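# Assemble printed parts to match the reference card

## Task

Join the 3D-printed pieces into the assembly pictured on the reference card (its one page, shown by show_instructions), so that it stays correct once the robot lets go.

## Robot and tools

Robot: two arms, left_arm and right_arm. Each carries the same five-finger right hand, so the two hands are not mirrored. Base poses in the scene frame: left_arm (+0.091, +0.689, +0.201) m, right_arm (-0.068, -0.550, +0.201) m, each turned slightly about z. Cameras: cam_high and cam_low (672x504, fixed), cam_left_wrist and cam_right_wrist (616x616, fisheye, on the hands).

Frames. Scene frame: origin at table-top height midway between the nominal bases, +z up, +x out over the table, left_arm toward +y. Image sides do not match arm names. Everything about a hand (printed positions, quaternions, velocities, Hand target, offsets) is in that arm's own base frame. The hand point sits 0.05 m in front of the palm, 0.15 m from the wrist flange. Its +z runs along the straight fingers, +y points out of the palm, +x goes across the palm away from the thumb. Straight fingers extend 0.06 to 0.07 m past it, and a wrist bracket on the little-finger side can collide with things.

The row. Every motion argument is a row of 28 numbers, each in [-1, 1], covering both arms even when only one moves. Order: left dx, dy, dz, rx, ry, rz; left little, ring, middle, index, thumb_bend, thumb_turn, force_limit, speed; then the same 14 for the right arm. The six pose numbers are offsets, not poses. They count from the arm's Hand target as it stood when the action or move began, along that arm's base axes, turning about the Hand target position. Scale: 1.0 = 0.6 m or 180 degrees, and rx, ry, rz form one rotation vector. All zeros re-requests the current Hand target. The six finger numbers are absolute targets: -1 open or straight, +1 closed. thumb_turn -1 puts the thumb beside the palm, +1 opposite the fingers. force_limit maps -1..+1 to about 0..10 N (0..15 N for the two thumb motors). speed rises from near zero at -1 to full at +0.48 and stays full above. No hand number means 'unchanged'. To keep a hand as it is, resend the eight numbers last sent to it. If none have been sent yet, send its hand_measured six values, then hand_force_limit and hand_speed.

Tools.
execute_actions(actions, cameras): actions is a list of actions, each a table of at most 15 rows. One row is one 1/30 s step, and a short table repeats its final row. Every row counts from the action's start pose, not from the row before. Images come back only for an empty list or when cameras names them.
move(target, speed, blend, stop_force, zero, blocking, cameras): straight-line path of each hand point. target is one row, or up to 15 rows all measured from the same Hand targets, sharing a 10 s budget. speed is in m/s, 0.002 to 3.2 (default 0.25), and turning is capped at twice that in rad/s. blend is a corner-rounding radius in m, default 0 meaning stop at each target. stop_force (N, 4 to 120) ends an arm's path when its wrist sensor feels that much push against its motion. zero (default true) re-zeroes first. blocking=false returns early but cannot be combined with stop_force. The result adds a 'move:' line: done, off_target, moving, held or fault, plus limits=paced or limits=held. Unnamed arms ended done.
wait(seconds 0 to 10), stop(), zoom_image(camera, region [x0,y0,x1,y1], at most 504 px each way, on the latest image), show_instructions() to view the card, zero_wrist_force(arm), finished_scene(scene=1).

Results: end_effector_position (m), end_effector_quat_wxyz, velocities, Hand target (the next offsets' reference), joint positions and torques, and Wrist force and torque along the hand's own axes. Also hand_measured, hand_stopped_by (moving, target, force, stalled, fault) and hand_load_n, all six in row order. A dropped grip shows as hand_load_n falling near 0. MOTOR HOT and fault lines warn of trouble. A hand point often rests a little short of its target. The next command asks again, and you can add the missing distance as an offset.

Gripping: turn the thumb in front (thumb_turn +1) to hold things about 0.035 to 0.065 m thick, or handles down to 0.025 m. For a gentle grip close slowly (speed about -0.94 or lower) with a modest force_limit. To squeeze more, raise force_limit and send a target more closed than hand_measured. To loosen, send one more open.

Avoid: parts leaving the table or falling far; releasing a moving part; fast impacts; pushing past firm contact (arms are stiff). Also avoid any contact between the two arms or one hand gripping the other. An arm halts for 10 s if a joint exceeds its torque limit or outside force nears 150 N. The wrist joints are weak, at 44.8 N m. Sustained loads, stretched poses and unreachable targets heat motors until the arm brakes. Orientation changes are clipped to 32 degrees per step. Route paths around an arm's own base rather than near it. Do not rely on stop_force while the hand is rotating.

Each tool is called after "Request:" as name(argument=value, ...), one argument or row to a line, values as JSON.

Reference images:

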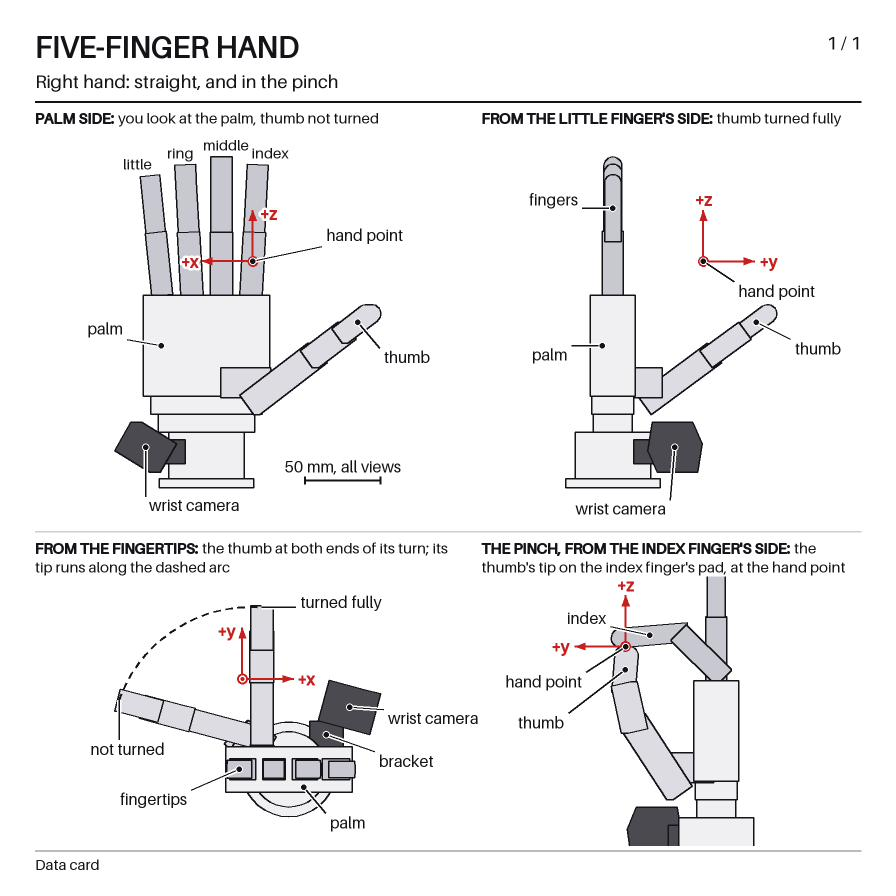

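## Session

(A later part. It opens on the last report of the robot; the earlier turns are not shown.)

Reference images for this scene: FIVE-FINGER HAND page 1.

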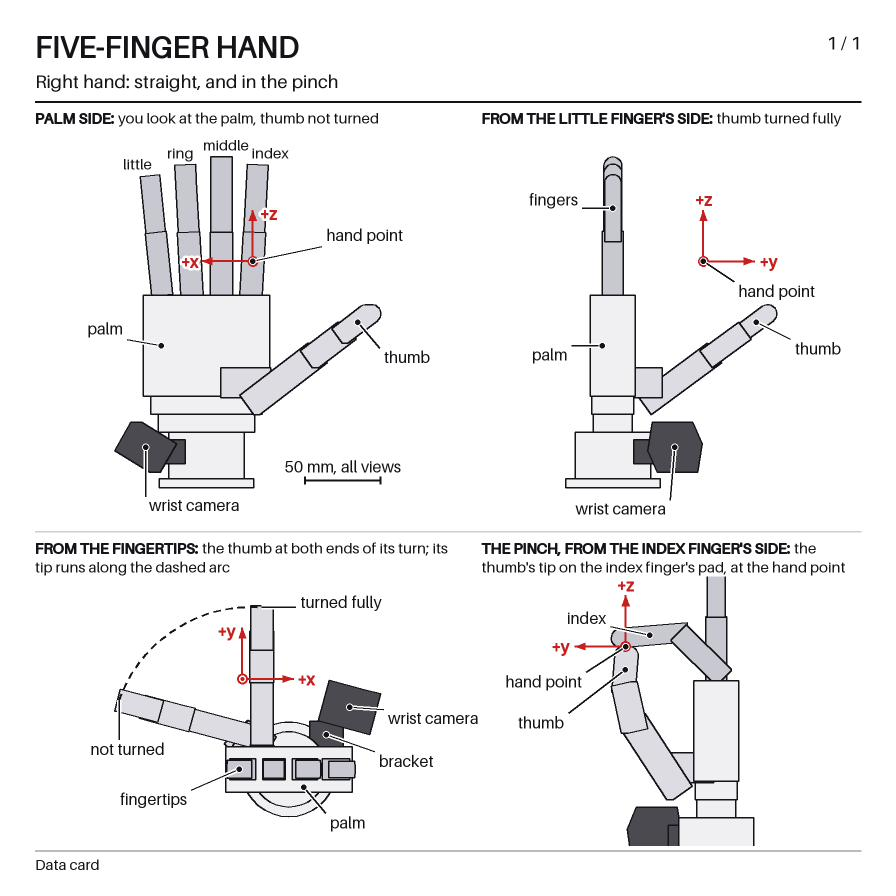

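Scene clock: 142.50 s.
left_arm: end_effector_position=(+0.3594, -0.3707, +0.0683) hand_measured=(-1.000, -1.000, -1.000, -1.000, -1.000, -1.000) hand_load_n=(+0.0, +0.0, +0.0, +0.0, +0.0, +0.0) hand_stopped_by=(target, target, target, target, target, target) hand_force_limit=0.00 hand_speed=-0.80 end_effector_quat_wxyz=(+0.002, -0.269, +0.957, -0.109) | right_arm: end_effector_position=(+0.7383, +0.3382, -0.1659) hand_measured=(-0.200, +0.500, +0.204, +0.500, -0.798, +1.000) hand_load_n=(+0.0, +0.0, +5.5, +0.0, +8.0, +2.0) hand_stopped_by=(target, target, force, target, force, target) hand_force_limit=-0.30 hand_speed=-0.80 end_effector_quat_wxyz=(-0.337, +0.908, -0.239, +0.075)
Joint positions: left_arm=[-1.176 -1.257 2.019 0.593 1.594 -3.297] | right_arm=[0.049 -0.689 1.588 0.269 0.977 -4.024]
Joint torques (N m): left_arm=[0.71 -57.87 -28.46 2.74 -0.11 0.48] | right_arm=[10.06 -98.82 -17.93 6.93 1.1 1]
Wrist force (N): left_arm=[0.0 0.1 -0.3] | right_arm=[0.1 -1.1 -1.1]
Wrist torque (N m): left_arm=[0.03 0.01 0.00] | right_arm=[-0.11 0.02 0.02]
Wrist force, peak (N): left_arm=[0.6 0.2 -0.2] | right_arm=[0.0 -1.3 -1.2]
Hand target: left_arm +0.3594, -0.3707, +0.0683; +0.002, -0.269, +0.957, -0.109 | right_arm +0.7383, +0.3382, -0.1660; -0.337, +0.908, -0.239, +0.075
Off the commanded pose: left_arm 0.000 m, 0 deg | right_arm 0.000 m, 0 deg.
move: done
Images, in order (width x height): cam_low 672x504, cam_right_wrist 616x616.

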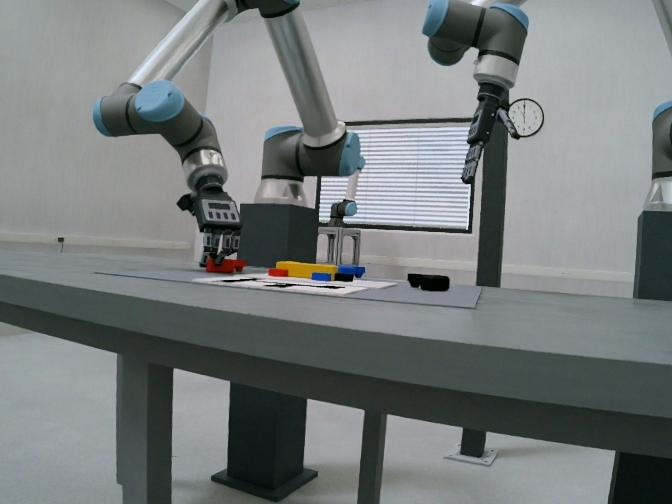

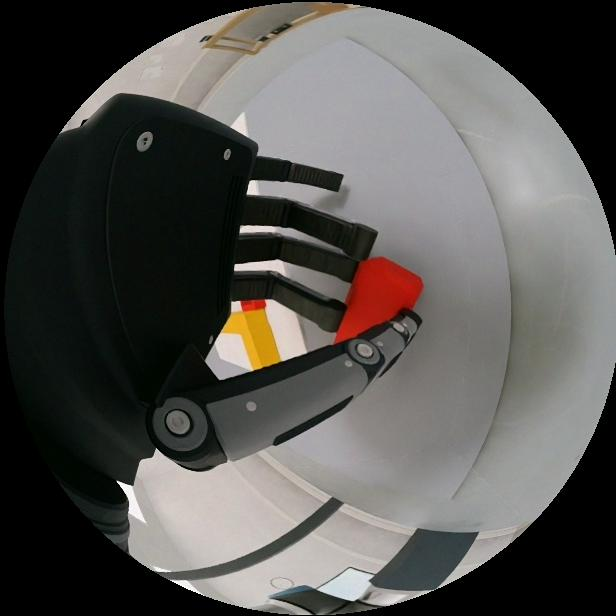

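Request:
move(
  target=[
    [0,0,0,0,0,0,-1,-1,-1,-1,-1,-1,0,-0.8,0,0,0,0,0,0,-0.2,-0.2,-0.2,-0.2,-1,1,0,-0.5],
    [0,0,0,0,0,0,-1,-1,-1,-1,-1,-1,0,-0.8,0,0,0.07,0,0,0,0.5,0.5,0.06,0.06,-1,1,0,0],
  ],
  speed=0.2,
  cameras=["cam_low","cam_right_wrist"],
)

Request:
zoom_image(
  camera="cam_right_wrist",
  region=[240, 150, 520, 430],
)

Request:
zoom_image(
  camera="cam_low",
  region=[180, 220, 280, 300],
)

Scene clock: 170.47 s.
left_arm: end_effector_position=(+0.3594, -0.3707, +0.0683) hand_measured=(-1.000, -1.000, -1.000, -1.000, -1.000, -1.000) hand_load_n=(+0.5, +0.0, +0.0, +0.0, +0.0, +0.0) hand_stopped_by=(target, target, target, target, target, target) hand_force_limit=0.00 hand_speed=-0.80 end_effector_quat_wxyz=(+0.002, -0.269, +0.957, -0.109) | right_arm: end_effector_position=(+0.7383, +0.3382, -0.1240) hand_measured=(+0.500, +0.500, +0.060, +0.060, -1.000, +1.000) hand_load_n=(+0.0, +0.0, +0.0, +0.0, +0.0, +0.0) hand_stopped_by=(target, target, target, target, target, target) hand_force_limit=0.00 hand_speed=0.00 end_effector_quat_wxyz=(-0.337, +0.908, -0.239, +0.075)
Joint positions: left_arm=[-1.176 -1.257 2.019 0.593 1.594 -3.297] | right_arm=[0.049 -0.742 1.592 0.317 0.977 -4.024]
Joint torques (N m): left_arm=[0.56 -57.31 -27.89 2.53 0.06 0.79] | right_arm=[7.24 -68.91 -25.71 -1.77 0.29 -2.63]
Wrist force (N): left_arm=[0.0 0.2 0.1] | right_arm=[-0.2 -0.2 0.0]
Wrist torque (N m): left_arm=[0.03 -0.01 0.00] | right_arm=[-0.05 0.01 0.05]
Wrist force, peak (N): left_arm=[0.2 0.4 -0.4] | right_arm=[0.2 -1.7 -1.2]
Hand target: left_arm +0.3594, -0.3707, +0.0683; +0.002, -0.269, +0.957, -0.109 | right_arm +0.7383, +0.3382, -0.1240; -0.337, +0.908, -0.239, +0.075
Off the commanded pose: left_arm 0.000 m, 0 deg | right_arm 0.000 m, 0 deg.
move: done
Images, in order (width x height): cam_low 672x504, cam_right_wrist 616x616.

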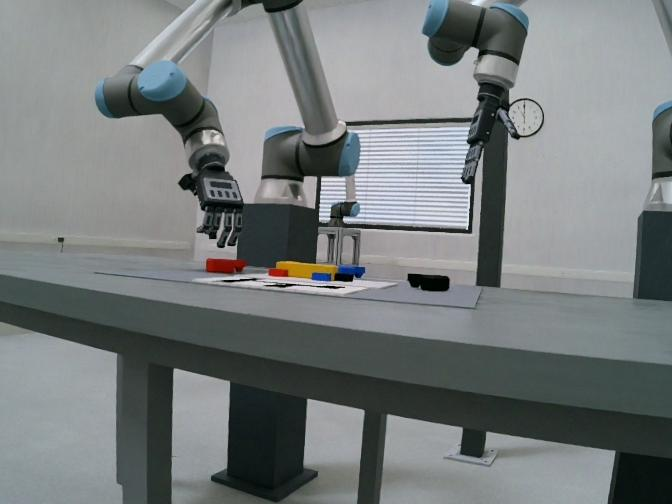

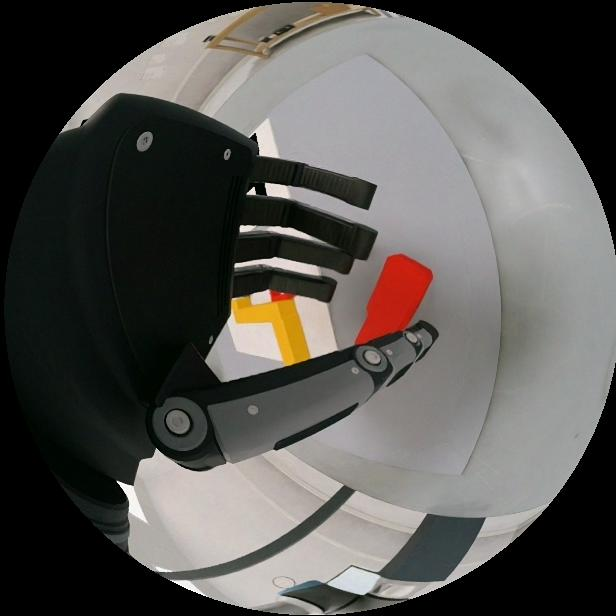

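Scaled by 1.800 from the camera's 616x616 image, which has a finer 880x880 frame.

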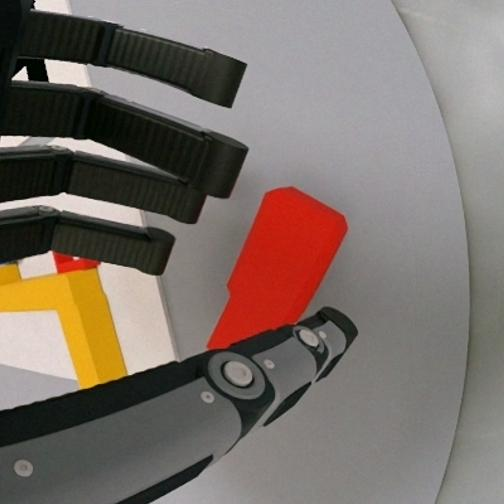

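Scaled by 5.040 from the camera's 672x504 image, which has a finer 960x720 frame.

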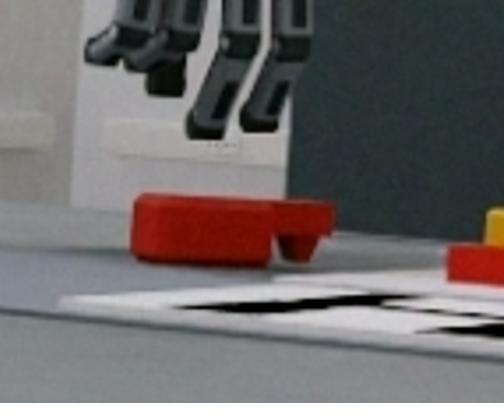

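Request:
move(
  target=[0,0,0,0,0,0,-1,-1,-1,-1,-1,-1,0,-0.8,0,0,-0.097,0,0,0,0.5,0.5,0.06,0.06,-1,1,0,0],
  speed=0.06,
  stop_force=8,
  cameras=["cam_low","cam_right_wrist"],
)

Request:
zoom_image(
  camera="cam_right_wrist",
  region=[240, 150, 520, 430],
)

Request:
zoom_image(
  camera="cam_low",
  region=[180, 220, 280, 300],
)

Scene clock: 180.07 s.
left_arm: end_effector_position=(+0.3594, -0.3707, +0.0683) hand_measured=(-1.000, -1.000, -1.000, -1.000, -1.000, -1.000) hand_load_n=(+0.0, +0.0, +0.0, +0.0, +0.0, +0.0) hand_stopped_by=(target, target, target, target, target, target) hand_force_limit=0.00 hand_speed=-0.80 end_effector_quat_wxyz=(+0.002, -0.269, +0.957, -0.109) | right_arm: end_effector_position=(+0.7383, +0.3382, -0.1753) hand_measured=(+0.500, +0.500, +0.060, +0.060, -1.000, +1.000) hand_load_n=(+0.0, +0.0, -0.5, +0.0, +0.0, +0.0) hand_stopped_by=(target, target, target, target, target, target) hand_force_limit=0.00 hand_speed=0.00 end_effector_quat_wxyz=(-0.336, +0.908, -0.239, +0.075)
Joint positions: left_arm=[-1.176 -1.257 2.019 0.593 1.594 -3.297] | right_arm=[0.049 -0.677 1.586 0.259 0.977 -4.024]
Joint torques (N m): left_arm=[2.23 -58.7 -28.3 2.54 0.14 0.49] | right_arm=[0.23 -67.19 -27.51 -1.12 1.68 -2.17]
Wrist force (N): left_arm=[0.0 0.3 0.0] | right_arm=[-1.5 -1.9 -1.6]
Wrist torque (N m): left_arm=[0.05 0.00 0.01] | right_arm=[0.21 0.13 -0.02]
Wrist force, peak (N): left_arm=[0.2 0.6 -0.2] | right_arm=[12.8 -25.8 -22.1]
Hand target: left_arm +0.3594, -0.3707, +0.0683; +0.002, -0.269, +0.957, -0.109 | right_arm +0.7383, +0.3382, -0.1753; -0.337, +0.908, -0.239, +0.075 (not the last commanded pose)
Off the commanded pose: left_arm 0.000 m, 0 deg | right_arm 0.007 m, 0 deg.
move: contact (right_arm)
Images, in order (width x height): cam_low 672x504, cam_right_wrist 616x616.

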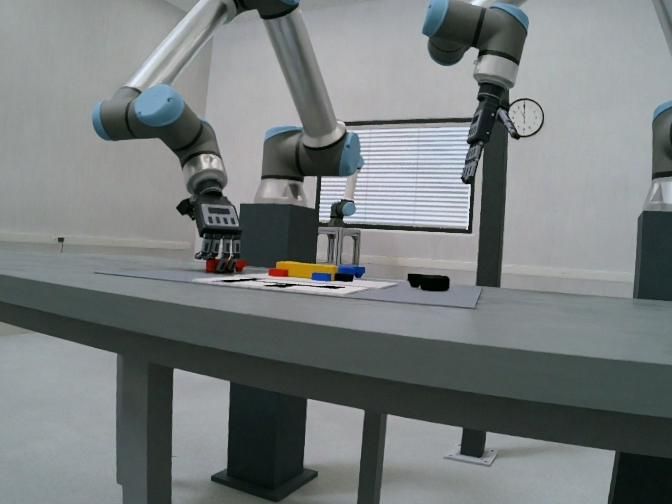

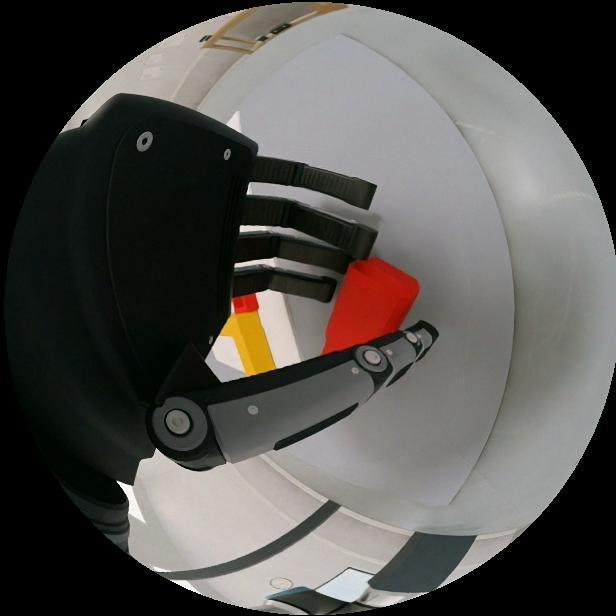

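Scaled by 1.800 from the camera's 616x616 image, which has a finer 880x880 frame.

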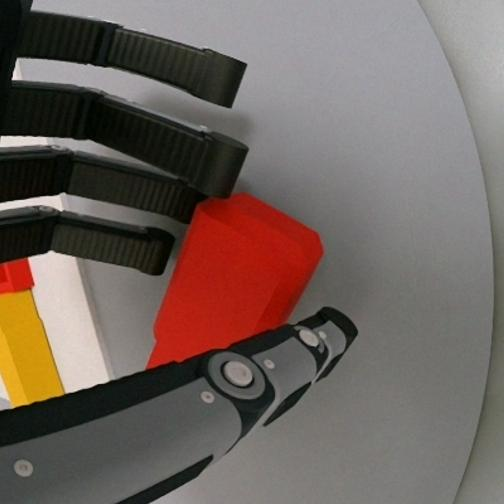

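Scaled by 5.040 from the camera's 672x504 image, which has a finer 960x720 frame.

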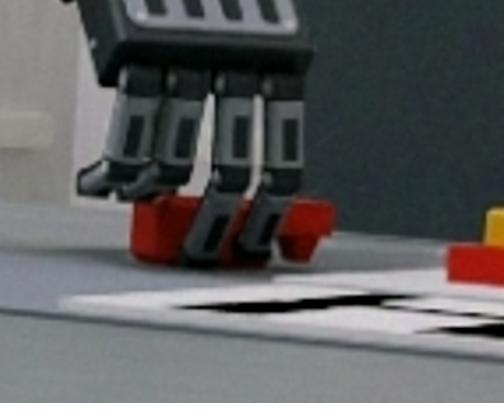

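Request:
move(
  target=[0,0,0,0,0,0,-1,-1,-1,-1,-1,-1,0,-0.8,0,0,0.003,0,0,0,0.5,0.5,0.5,0.5,-0.3,1,-0.4,-0.8],
  cameras=["cam_low","cam_right_wrist"],
)

Request:
zoom_image(
  camera="cam_right_wrist",
  region=[240, 150, 520, 430],
)

Request:
zoom_image(
  camera="cam_low",
  region=[180, 220, 280, 300],
)

Scene clock: 185.50 s.
left_arm: end_effector_position=(+0.3594, -0.3707, +0.0683) hand_measured=(-1.000, -1.000, -1.000, -1.000, -1.000, -1.000) hand_load_n=(+0.0, +0.0, +0.0, +0.0, +0.0, +0.0) hand_stopped_by=(target, target, target, target, target, target) hand_force_limit=0.00 hand_speed=-0.80 end_effector_quat_wxyz=(+0.002, -0.269, +0.957, -0.109) | right_arm: end_effector_position=(+0.7383, +0.3382, -0.1735) hand_measured=(+0.500, +0.500, +0.242, +0.334, -0.902, +1.000) hand_load_n=(+0.0, +0.0, +1.5, +6.0, +9.5, -2.5) hand_stopped_by=(target, target, force, force, force, target) hand_force_limit=-0.40 hand_speed=-0.80 end_effector_quat_wxyz=(-0.336, +0.908, -0.239, +0.075)
Joint positions: left_arm=[-1.176 -1.257 2.019 0.593 1.594 -3.297] | right_arm=[0.049 -0.679 1.587 0.261 0.977 -4.024]
Joint torques (N m): left_arm=[1.04 -57.38 -27.75 2.56 0.25 0.69] | right_arm=[12.18 -101.96 -15.41 6.86 -0.36 -2.31]
Wrist force (N): left_arm=[0.2 0.1 0.1] | right_arm=[-0.8 1.7 0.6]
Wrist torque (N m): left_arm=[0.02 -0.03 0.01] | right_arm=[0.19 0.08 0.06]
Wrist force, peak (N): left_arm=[0.3 0.6 -0.4] | right_arm=[-1.8 -2.1 -1.9]
Hand target: left_arm +0.3594, -0.3707, +0.0683; +0.002, -0.269, +0.957, -0.109 | right_arm +0.7383, +0.3382, -0.1735; -0.337, +0.908, -0.239, +0.075
Off the commanded pose: left_arm 0.000 m, 0 deg | right_arm 0.000 m, 0 deg.
move: done
Images, in order (width x height): cam_low 672x504, cam_right_wrist 616x616.

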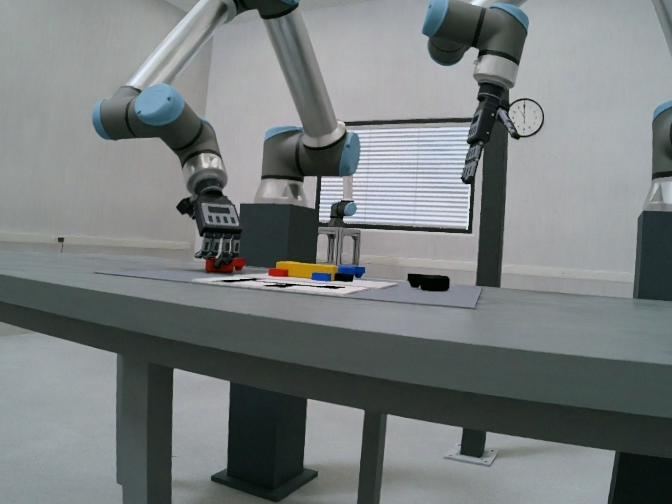

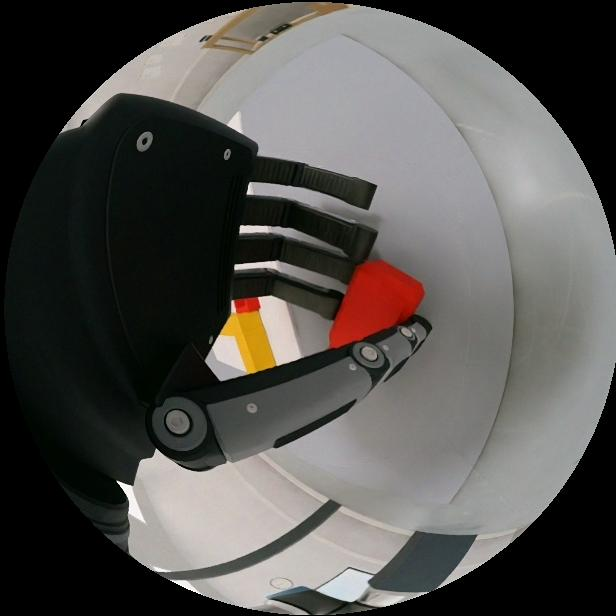

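Scaled by 1.800 from the camera's 616x616 image, which has a finer 880x880 frame.

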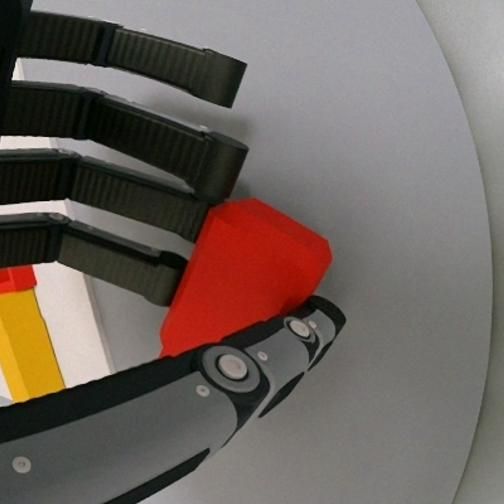

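Scaled by 5.040 from the camera's 672x504 image, which has a finer 960x720 frame.

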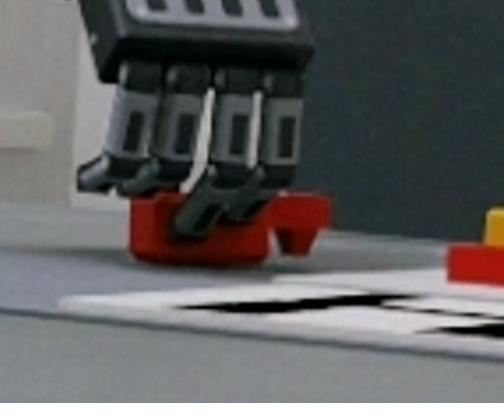

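Request:
move(
  target=[0,0,0,0,0,0,-1,-1,-1,-1,-1,-1,0,-0.8,0,0,0.1,0,0,0,0.5,0.5,0.5,0.5,-0.3,1,-0.4,-0.8],
  speed=0.1,
  cameras=["cam_high","cam_low","cam_right_wrist"],
)

Request:
zoom_image(
  camera="cam_low",
  region=[180, 200, 280, 280],
)

Request:
zoom_image(
  camera="cam_right_wrist",
  region=[240, 150, 520, 430],
)

Scene clock: 191.17 s.
left_arm: end_effector_position=(+0.3594, -0.3707, +0.0683) hand_measured=(-1.000, -1.000, -1.000, -1.000, -1.000, -1.000) hand_load_n=(+0.0, +0.0, +0.0, -0.5, +0.0, +0.0) hand_stopped_by=(target, target, target, target, target, target) hand_force_limit=0.00 hand_speed=-0.80 end_effector_quat_wxyz=(+0.002, -0.269, +0.957, -0.109) | right_arm: end_effector_position=(+0.7382, +0.3382, -0.1134) hand_measured=(+0.500, +0.500, +0.242, +0.334, -0.902, +1.000) hand_load_n=(+0.0, +0.0, +1.5, +6.0, +9.0, -2.5) hand_stopped_by=(target, target, force, force, force, target) hand_force_limit=-0.40 hand_speed=-0.80 end_effector_quat_wxyz=(-0.336, +0.908, -0.239, +0.075)
Joint positions: left_arm=[-1.176 -1.257 2.019 0.593 1.594 -3.297] | right_arm=[0.049 -0.754 1.593 0.33 0.977 -4.024]
Joint torques (N m): left_arm=[0.43 -57.02 -26.98 2.61 -0.09 0.7] | right_arm=[10.56 -66.89 -18.87 -2.1 -1.75 1.68]
Wrist force (N): left_arm=[0.1 0.4 -0.3] | right_arm=[-0.7 1.5 0.3]
Wrist torque (N m): left_arm=[0.07 0.00 0.01] | right_arm=[0.20 0.08 0.08]
Wrist force, peak (N): left_arm=[0.6 0.2 -0.2] | right_arm=[-1.2 2.5 1.3]
Hand target: left_arm +0.3594, -0.3707, +0.0683; +0.002, -0.269, +0.957, -0.109 | right_arm +0.7383, +0.3382, -0.1135; -0.337, +0.908, -0.239, +0.075
Off the commanded pose: left_arm 0.000 m, 0 deg | right_arm 0.000 m, 0 deg.
move: done
Images, in order (width x height): cam_high 672x504, cam_low 672x504, cam_right_wrist 616x616.

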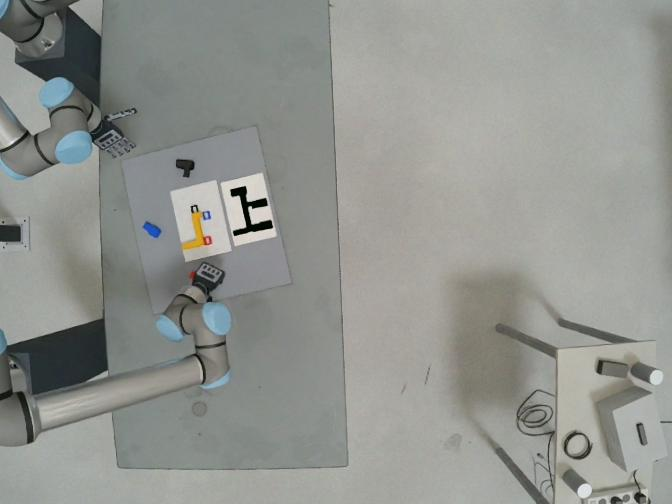

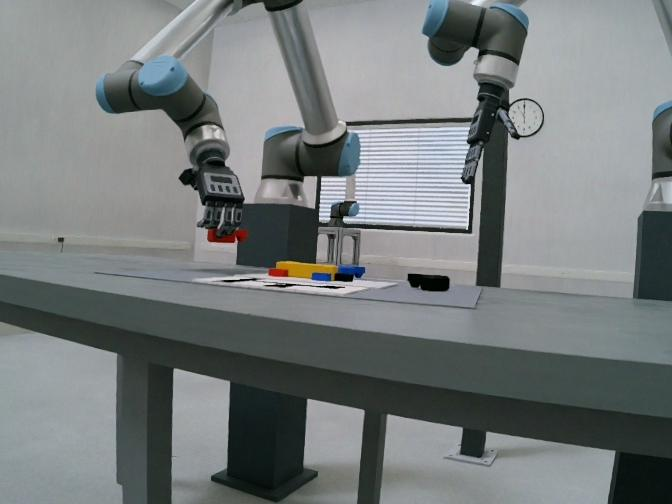

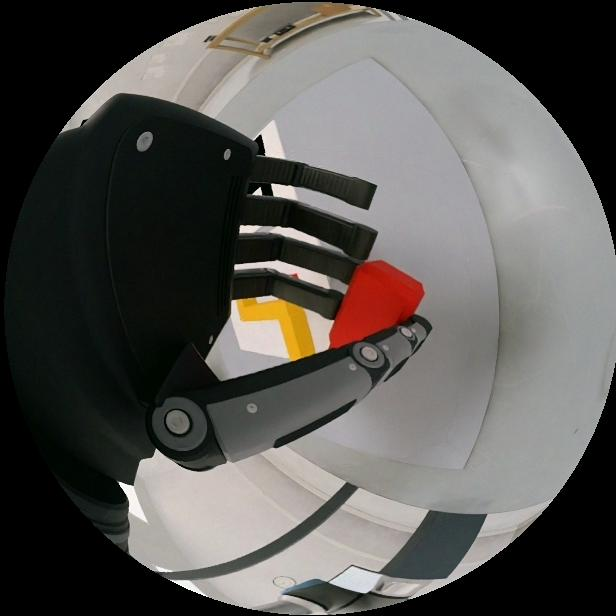

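Scaled by 5.040 from the camera's 672x504 image, which has a finer 960x720 frame.

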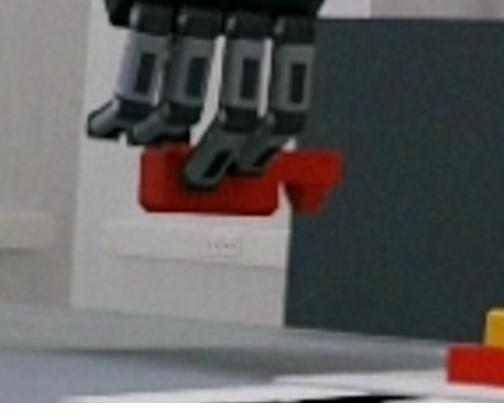

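Scaled by 1.800 from the camera's 616x616 image, which has a finer 880x880 frame.

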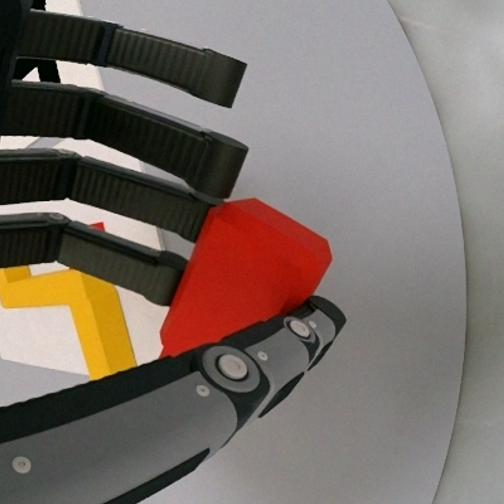

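Request:
move(
  target=[0,0,0,0,0,0,-1,-1,-1,-1,-1,-1,0,-0.8,0.0285,0.237,0.05,0,0,0.207,0.5,0.5,0.5,0.5,-0.3,1,-0.4,-0.8],
  speed=0.2,
  cameras=["cam_high","cam_low","cam_right_wrist"],
)

Request:
zoom_image(
  camera="cam_low",
  region=[230, 180, 350, 290],
)

Request:
zoom_image(
  camera="cam_right_wrist",
  region=[240, 150, 520, 430],
)

Request:
zoom_image(
  camera="cam_high",
  region=[170, 190, 250, 270],
)

Scene clock: 205.23 s.
left_arm: end_effector_position=(+0.3594, -0.3707, +0.0683) hand_measured=(-1.000, -1.000, -1.000, -1.000, -1.000, -1.000) hand_load_n=(+0.0, +0.0, +0.0, +0.0, +0.0, +0.0) hand_stopped_by=(target, target, target, target, target, target) hand_force_limit=0.00 hand_speed=-0.80 end_effector_quat_wxyz=(+0.002, -0.269, +0.957, -0.109) | right_arm: end_effector_position=(+0.7553, +0.4805, -0.0836) hand_measured=(+0.500, +0.500, +0.242, +0.334, -0.902, +1.000) hand_load_n=(+0.0, +0.0, +1.5, +6.0, +9.0, -2.5) hand_stopped_by=(target, target, force, force, force, target) hand_force_limit=-0.40 hand_speed=-0.80 end_effector_quat_wxyz=(-0.343, +0.937, +0.064, -0.037)
Joint positions: left_arm=[-1.176 -1.257 2.019 0.593 1.594 -3.297] | right_arm=[0.221 -0.542 1.165 0.908 0.868 -4.613]
Joint torques (N m): left_arm=[0.69 -57.57 -27.23 2.54 -0.21 0.91] | right_arm=[-14.71 -113.75 -32.8 1.41 1.48 -1.18]
Wrist force (N): left_arm=[0.3 0.2 -0.3] | right_arm=[-1.8 1.1 0.4]
Wrist torque (N m): left_arm=[0.05 -0.03 0.02] | right_arm=[0.19 0.22 0.02]
Wrist force, peak (N): left_arm=[0.2 0.5 -0.6] | right_arm=[-0.9 2.6 -0.2]
Hand target: left_arm +0.3594, -0.3707, +0.0683; +0.002, -0.269, +0.957, -0.109 | right_arm +0.7554, +0.4804, -0.0835; -0.343, +0.937, +0.064, -0.036
Off the commanded pose: left_arm 0.000 m, 0 deg | right_arm 0.000 m, 0 deg.
move: done
Images, in order (width x height): cam_high 672x504, cam_low 672x504, cam_right_wrist 616x616.

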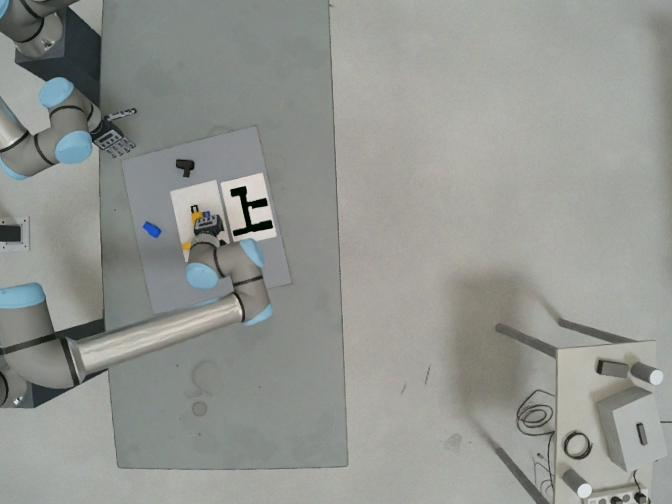

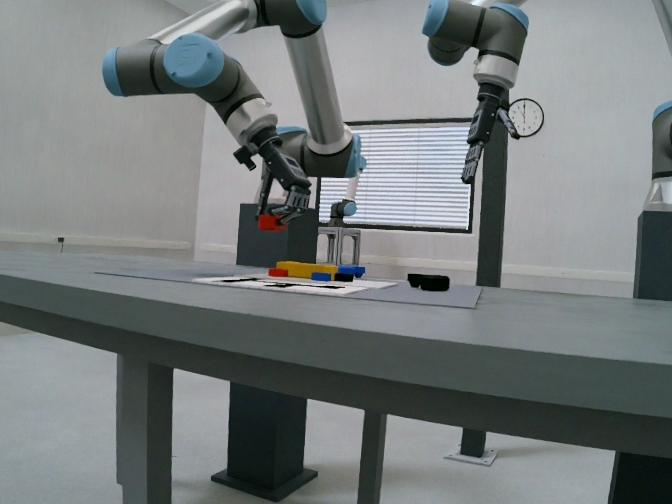

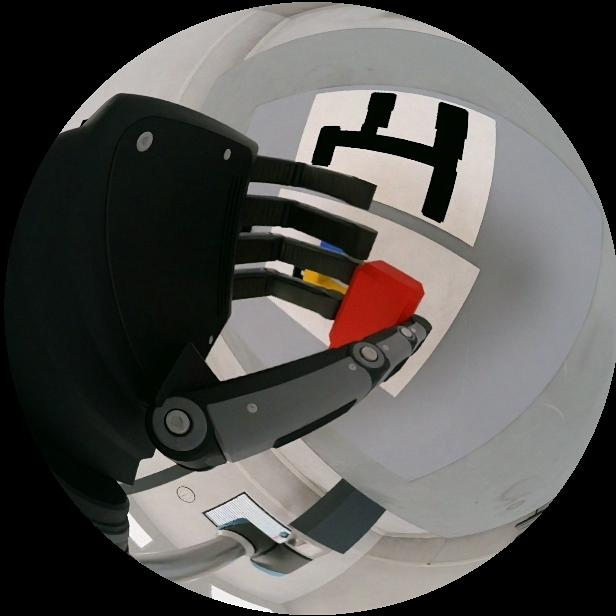

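Scaled by 4.200 from the camera's 672x504 image, which has a finer 960x720 frame.

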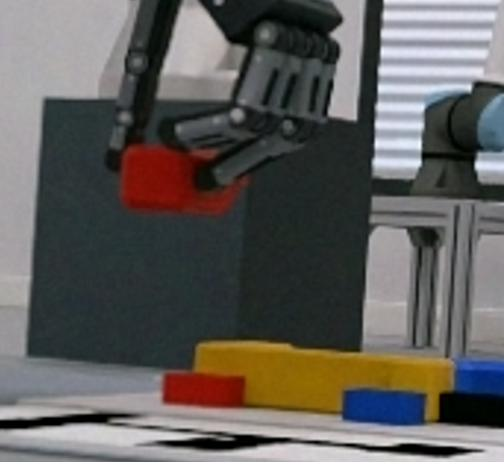

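Scaled by 1.800 from the camera's 616x616 image, which has a finer 880x880 frame.

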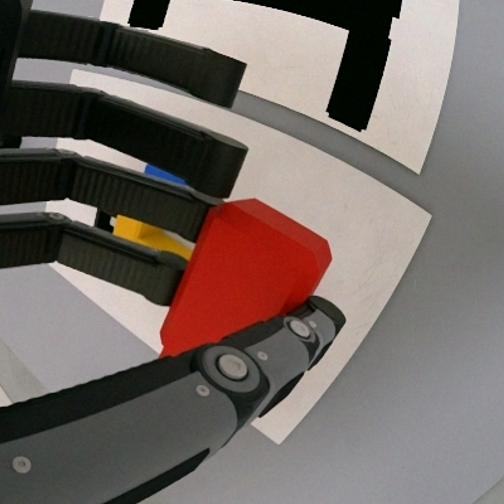

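Scaled by 6.300 from the camera's 672x504 image, which has a finer 960x720 frame.

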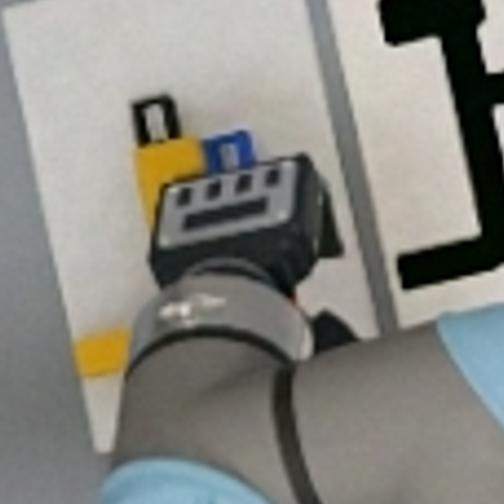

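Request:
move(
  target=[0,0,0,0,0,0,-1,-1,-1,-1,-1,-1,0,-0.8,0,0,-0.105,0,0,0,0.5,0.5,0.5,0.5,-0.3,1,-0.4,-0.8],
  speed=0.12,
  cameras=["cam_high","cam_low","cam_right_wrist"],
)

Request:
zoom_image(
  camera="cam_low",
  region=[240, 220, 350, 300],
)

Request:
zoom_image(
  camera="cam_right_wrist",
  region=[240, 150, 520, 430],
)

Scene clock: 239.50 s.
left_arm: end_effector_position=(+0.3594, -0.3707, +0.0683) hand_measured=(-1.000, -1.000, -1.000, -1.000, -1.000, -1.000) hand_load_n=(+0.0, +0.0, +0.0, +0.0, +0.0, +0.0) hand_stopped_by=(target, target, target, target, target, target) hand_force_limit=0.00 hand_speed=-0.80 end_effector_quat_wxyz=(+0.002, -0.269, +0.957, -0.109) | right_arm: end_effector_position=(+0.7556, +0.4804, -0.1466) hand_measured=(+0.500, +0.500, +0.242, +0.334, -0.902, +1.000) hand_load_n=(+0.0, +0.0, +1.5, +6.0, +9.0, -2.5) hand_stopped_by=(target, target, force, force, force, target) hand_force_limit=-0.40 hand_speed=-0.80 end_effector_quat_wxyz=(-0.343, +0.937, +0.064, -0.036)
Joint positions: left_arm=[-1.176 -1.257 2.019 0.593 1.594 -3.297] | right_arm=[0.221 -0.474 1.155 0.849 0.868 -4.613]
Joint torques (N m): left_arm=[0.55 -57.56 -27.64 2.44 -0.04 1.15] | right_arm=[-9.75 -118.3 -22.8 8.25 0.78 1.18]
Wrist force (N): left_arm=[0.0 0.1 -0.1] | right_arm=[-1.2 1.1 0.5]
Wrist torque (N m): left_arm=[0.02 0.01 0.00] | right_arm=[0.19 0.15 0.02]
Wrist force, peak (N): left_arm=[0.0 0.6 0.1] | right_arm=[-1.1 2.5 1.8]
Hand target: left_arm +0.3594, -0.3707, +0.0683; +0.002, -0.269, +0.957, -0.109 | right_arm +0.7554, +0.4804, -0.1465; -0.343, +0.937, +0.064, -0.036
Off the commanded pose: left_arm 0.000 m, 0 deg | right_arm 0.000 m, 0 deg.
move: done
Images, in order (width x height): cam_high 672x504, cam_low 672x504, cam_right_wrist 616x616.

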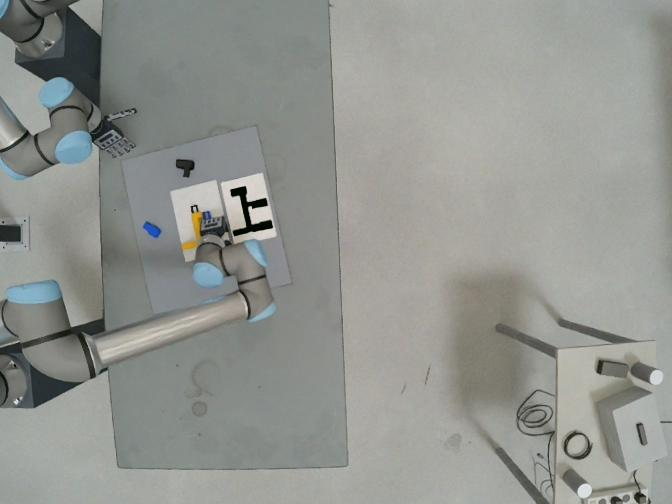

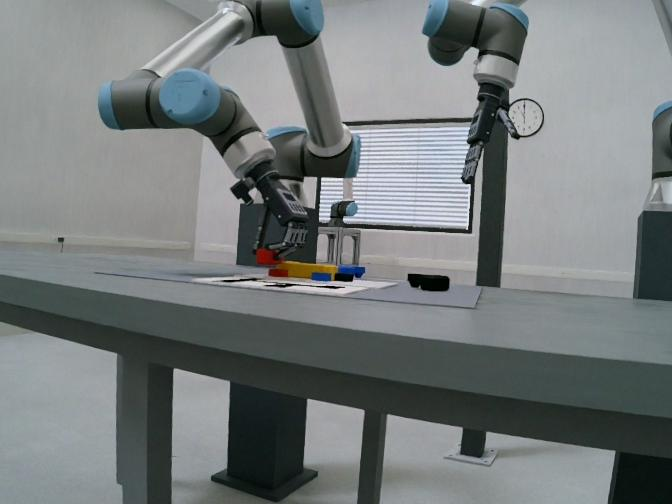

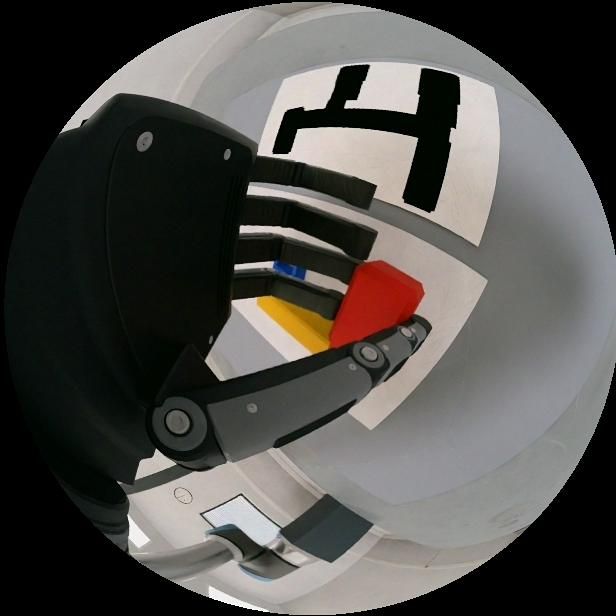

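Scaled by 4.582 from the camera's 672x504 image, which has a finer 960x720 frame.

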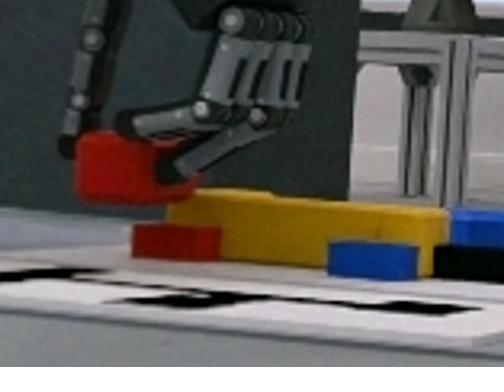

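Scaled by 1.800 from the camera's 616x616 image, which has a finer 880x880 frame.

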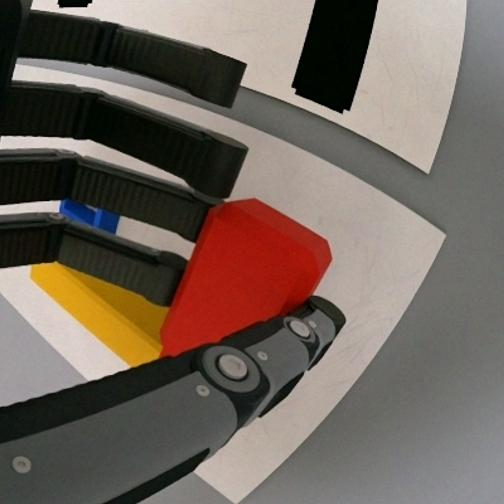

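Request:
move(
  target=[0.46,-0.21,-0.115,0,0,0.82,-1,-1,-1,-1,-1,-1,0,-0.8,0,0,0,0,0,0,0.5,0.5,0.5,0.5,-0.3,1,-0.4,-0.8],
  speed=0.4,
  cameras=["cam_left_wrist","cam_high"],
)

Request:
zoom_image(
  camera="cam_left_wrist",
  region=[240, 150, 520, 430],
)

Scene clock: 261.20 s.
left_arm: end_effector_position=(+0.6354, -0.4967, -0.0008) hand_measured=(-1.000, -1.000, -1.000, -1.000, -1.000, -1.000) hand_load_n=(+0.0, +0.0, +0.0, +0.0, +0.0, +0.0) hand_stopped_by=(target, target, target, target, target, target) hand_force_limit=0.00 hand_speed=-0.80 end_effector_quat_wxyz=(-0.105, +0.994, -0.009, +0.029) | right_arm: end_effector_position=(+0.7554, +0.4804, -0.1465) hand_measured=(+0.500, +0.500, +0.242, +0.334, -0.902, +1.000) hand_load_n=(+0.0, +0.0, +1.5, +6.0, +9.0, -2.5) hand_stopped_by=(target, target, force, force, force, target) hand_force_limit=-0.40 hand_speed=-0.80 end_effector_quat_wxyz=(-0.343, +0.937, +0.064, -0.036)
Joint positions: left_arm=[-0.864 -0.738 1.361 1.07 1.39 -5.57] | right_arm=[0.221 -0.474 1.156 0.849 0.868 -4.613]
Joint torques (N m): left_arm=[-9.24 -120.19 -25.01 1.58 -2.22 -2.26] | right_arm=[9.82 -118 -21.59 8.13 -2.52 2.21]
Wrist force (N): left_arm=[0.0 0.6 -0.3] | right_arm=[-1.3 1.4 0.4]
Wrist torque (N m): left_arm=[0.12 -0.01 0.02] | right_arm=[0.24 0.17 0.03]
Wrist force, peak (N): left_arm=[0.9 1.3 -0.7] | right_arm=[-1.6 1.7 0.3]
Hand target: left_arm +0.6354, -0.4967, -0.0007; -0.105, +0.994, -0.009, +0.029 | right_arm +0.7554, +0.4804, -0.1465; -0.343, +0.937, +0.064, -0.036
Off the commanded pose: left_arm 0.000 m, 0 deg | right_arm 0.000 m, 0 deg.
move: done
Images, in order (width x height): cam_high 672x504, cam_left_wrist 616x616.

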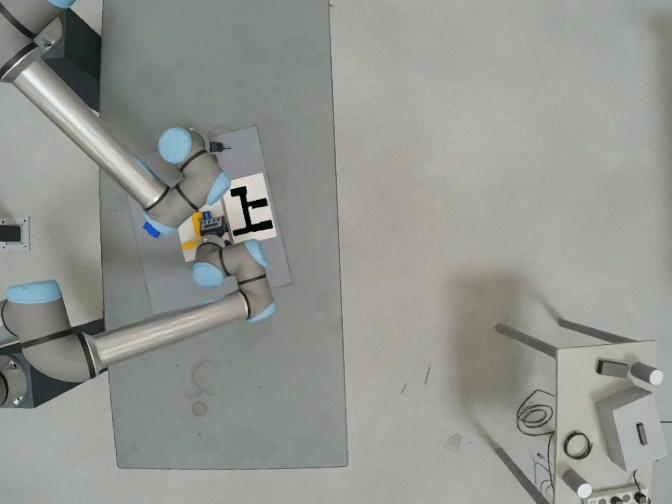

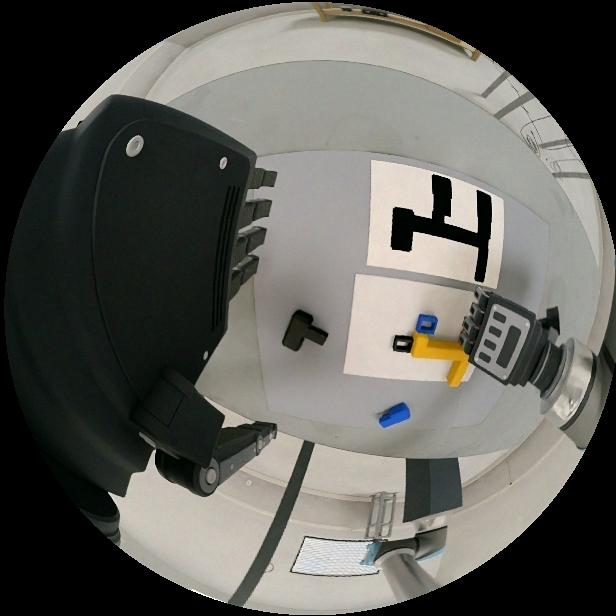

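Scaled by 1.800 from the camera's 616x616 image, which has a finer 880x880 frame.

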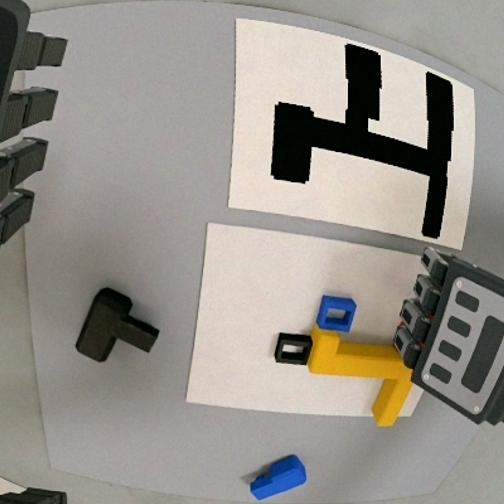

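Request:
move(
  target=[0,0,0,0,0,0,-1,-1,-1,-1,-1,-1,0,-0.8,0.0058,0.0162,-0.008,0,0,0,0.5,0.5,0.5,0.5,-0.3,1,-0.4,-0.8],
  speed=0.1,
  cameras=["cam_low","cam_left_wrist"],
)

Request:
zoom_image(
  camera="cam_low",
  region=[240, 220, 350, 300],
)

Request:
zoom_image(
  camera="cam_left_wrist",
  region=[380, 260, 540, 420],
)

Scene clock: 283.83 s.
left_arm: end_effector_position=(+0.6354, -0.4967, -0.0007) hand_measured=(-1.000, -1.000, -1.000, -1.000, -1.000, -1.000) hand_load_n=(+0.0, +0.0, +0.0, +0.0, +0.0, +0.0) hand_stopped_by=(target, target, target, target, target, target) hand_force_limit=0.00 hand_speed=-0.80 end_effector_quat_wxyz=(-0.105, +0.994, -0.009, +0.029) | right_arm: end_effector_position=(+0.7588, +0.4903, -0.1514) hand_measured=(+0.500, +0.500, +0.242, +0.334, -0.902, +1.000) hand_load_n=(+0.0, +0.0, +1.5, +6.0, +9.5, -2.5) hand_stopped_by=(target, target, force, force, force, target) hand_force_limit=-0.40 hand_speed=-0.80 end_effector_quat_wxyz=(-0.343, +0.937, +0.064, -0.036)
Joint positions: left_arm=[-0.864 -0.738 1.361 1.07 1.39 -5.57] | right_arm=[0.231 -0.459 1.132 0.85 0.868 -4.6]
Joint torques (N m): left_arm=[-8.87 -116.12 -23.22 1.09 -2.07 -1.9] | right_arm=[-9.72 -117.86 -20.06 8.07 1.17 -1.4]
Wrist force (N): left_arm=[0.0 0.3 -0.3] | right_arm=[-1.3 1.2 0.4]
Wrist torque (N m): left_arm=[0.07 -0.01 0.01] | right_arm=[0.21 0.17 -0.26]
Wrist force, peak (N): left_arm=[0.2 0.6 -0.6] | right_arm=[-1.5 1.8 0.3]
Hand target: left_arm +0.6354, -0.4967, -0.0007; -0.105, +0.994, -0.009, +0.029 | right_arm +0.7589, +0.4901, -0.1513; -0.343, +0.937, +0.064, -0.036
Off the commanded pose: left_arm 0.000 m, 0 deg | right_arm 0.000 m, 0 deg.
move: done
Images, in order (width x height): cam_low 672x504, cam_left_wrist 616x616.

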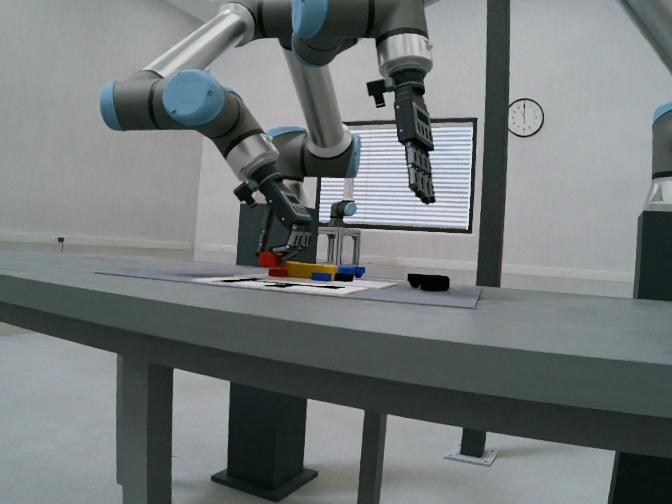

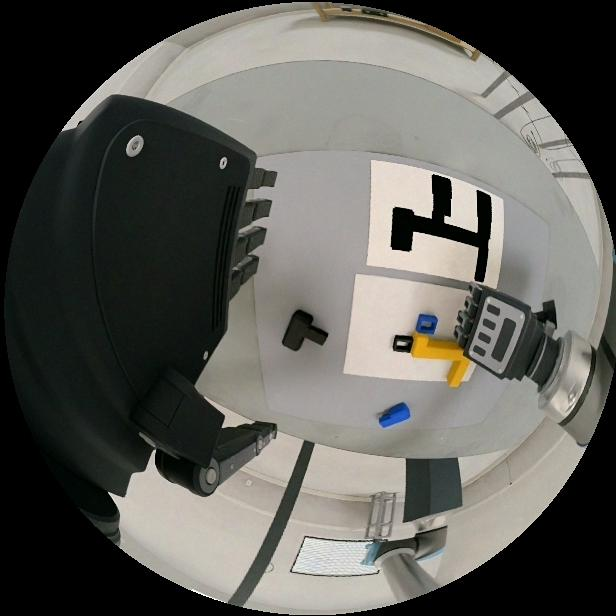

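Scaled by 4.582 from the camera's 672x504 image, which has a finer 960x720 frame.

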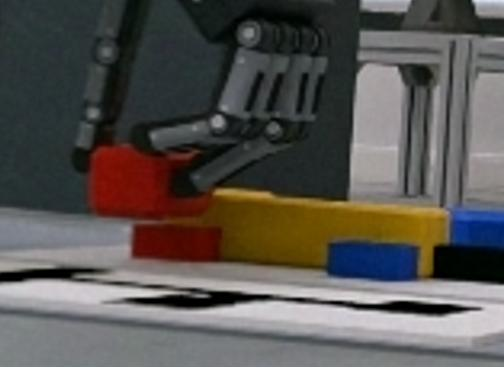

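Scaled by 3.150 from the camera's 616x616 image, which has a finer 880x880 frame.

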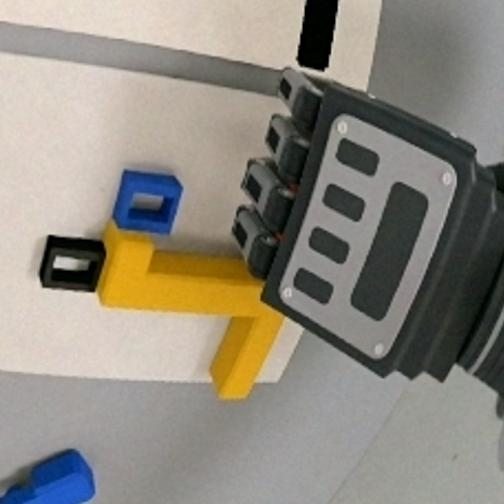

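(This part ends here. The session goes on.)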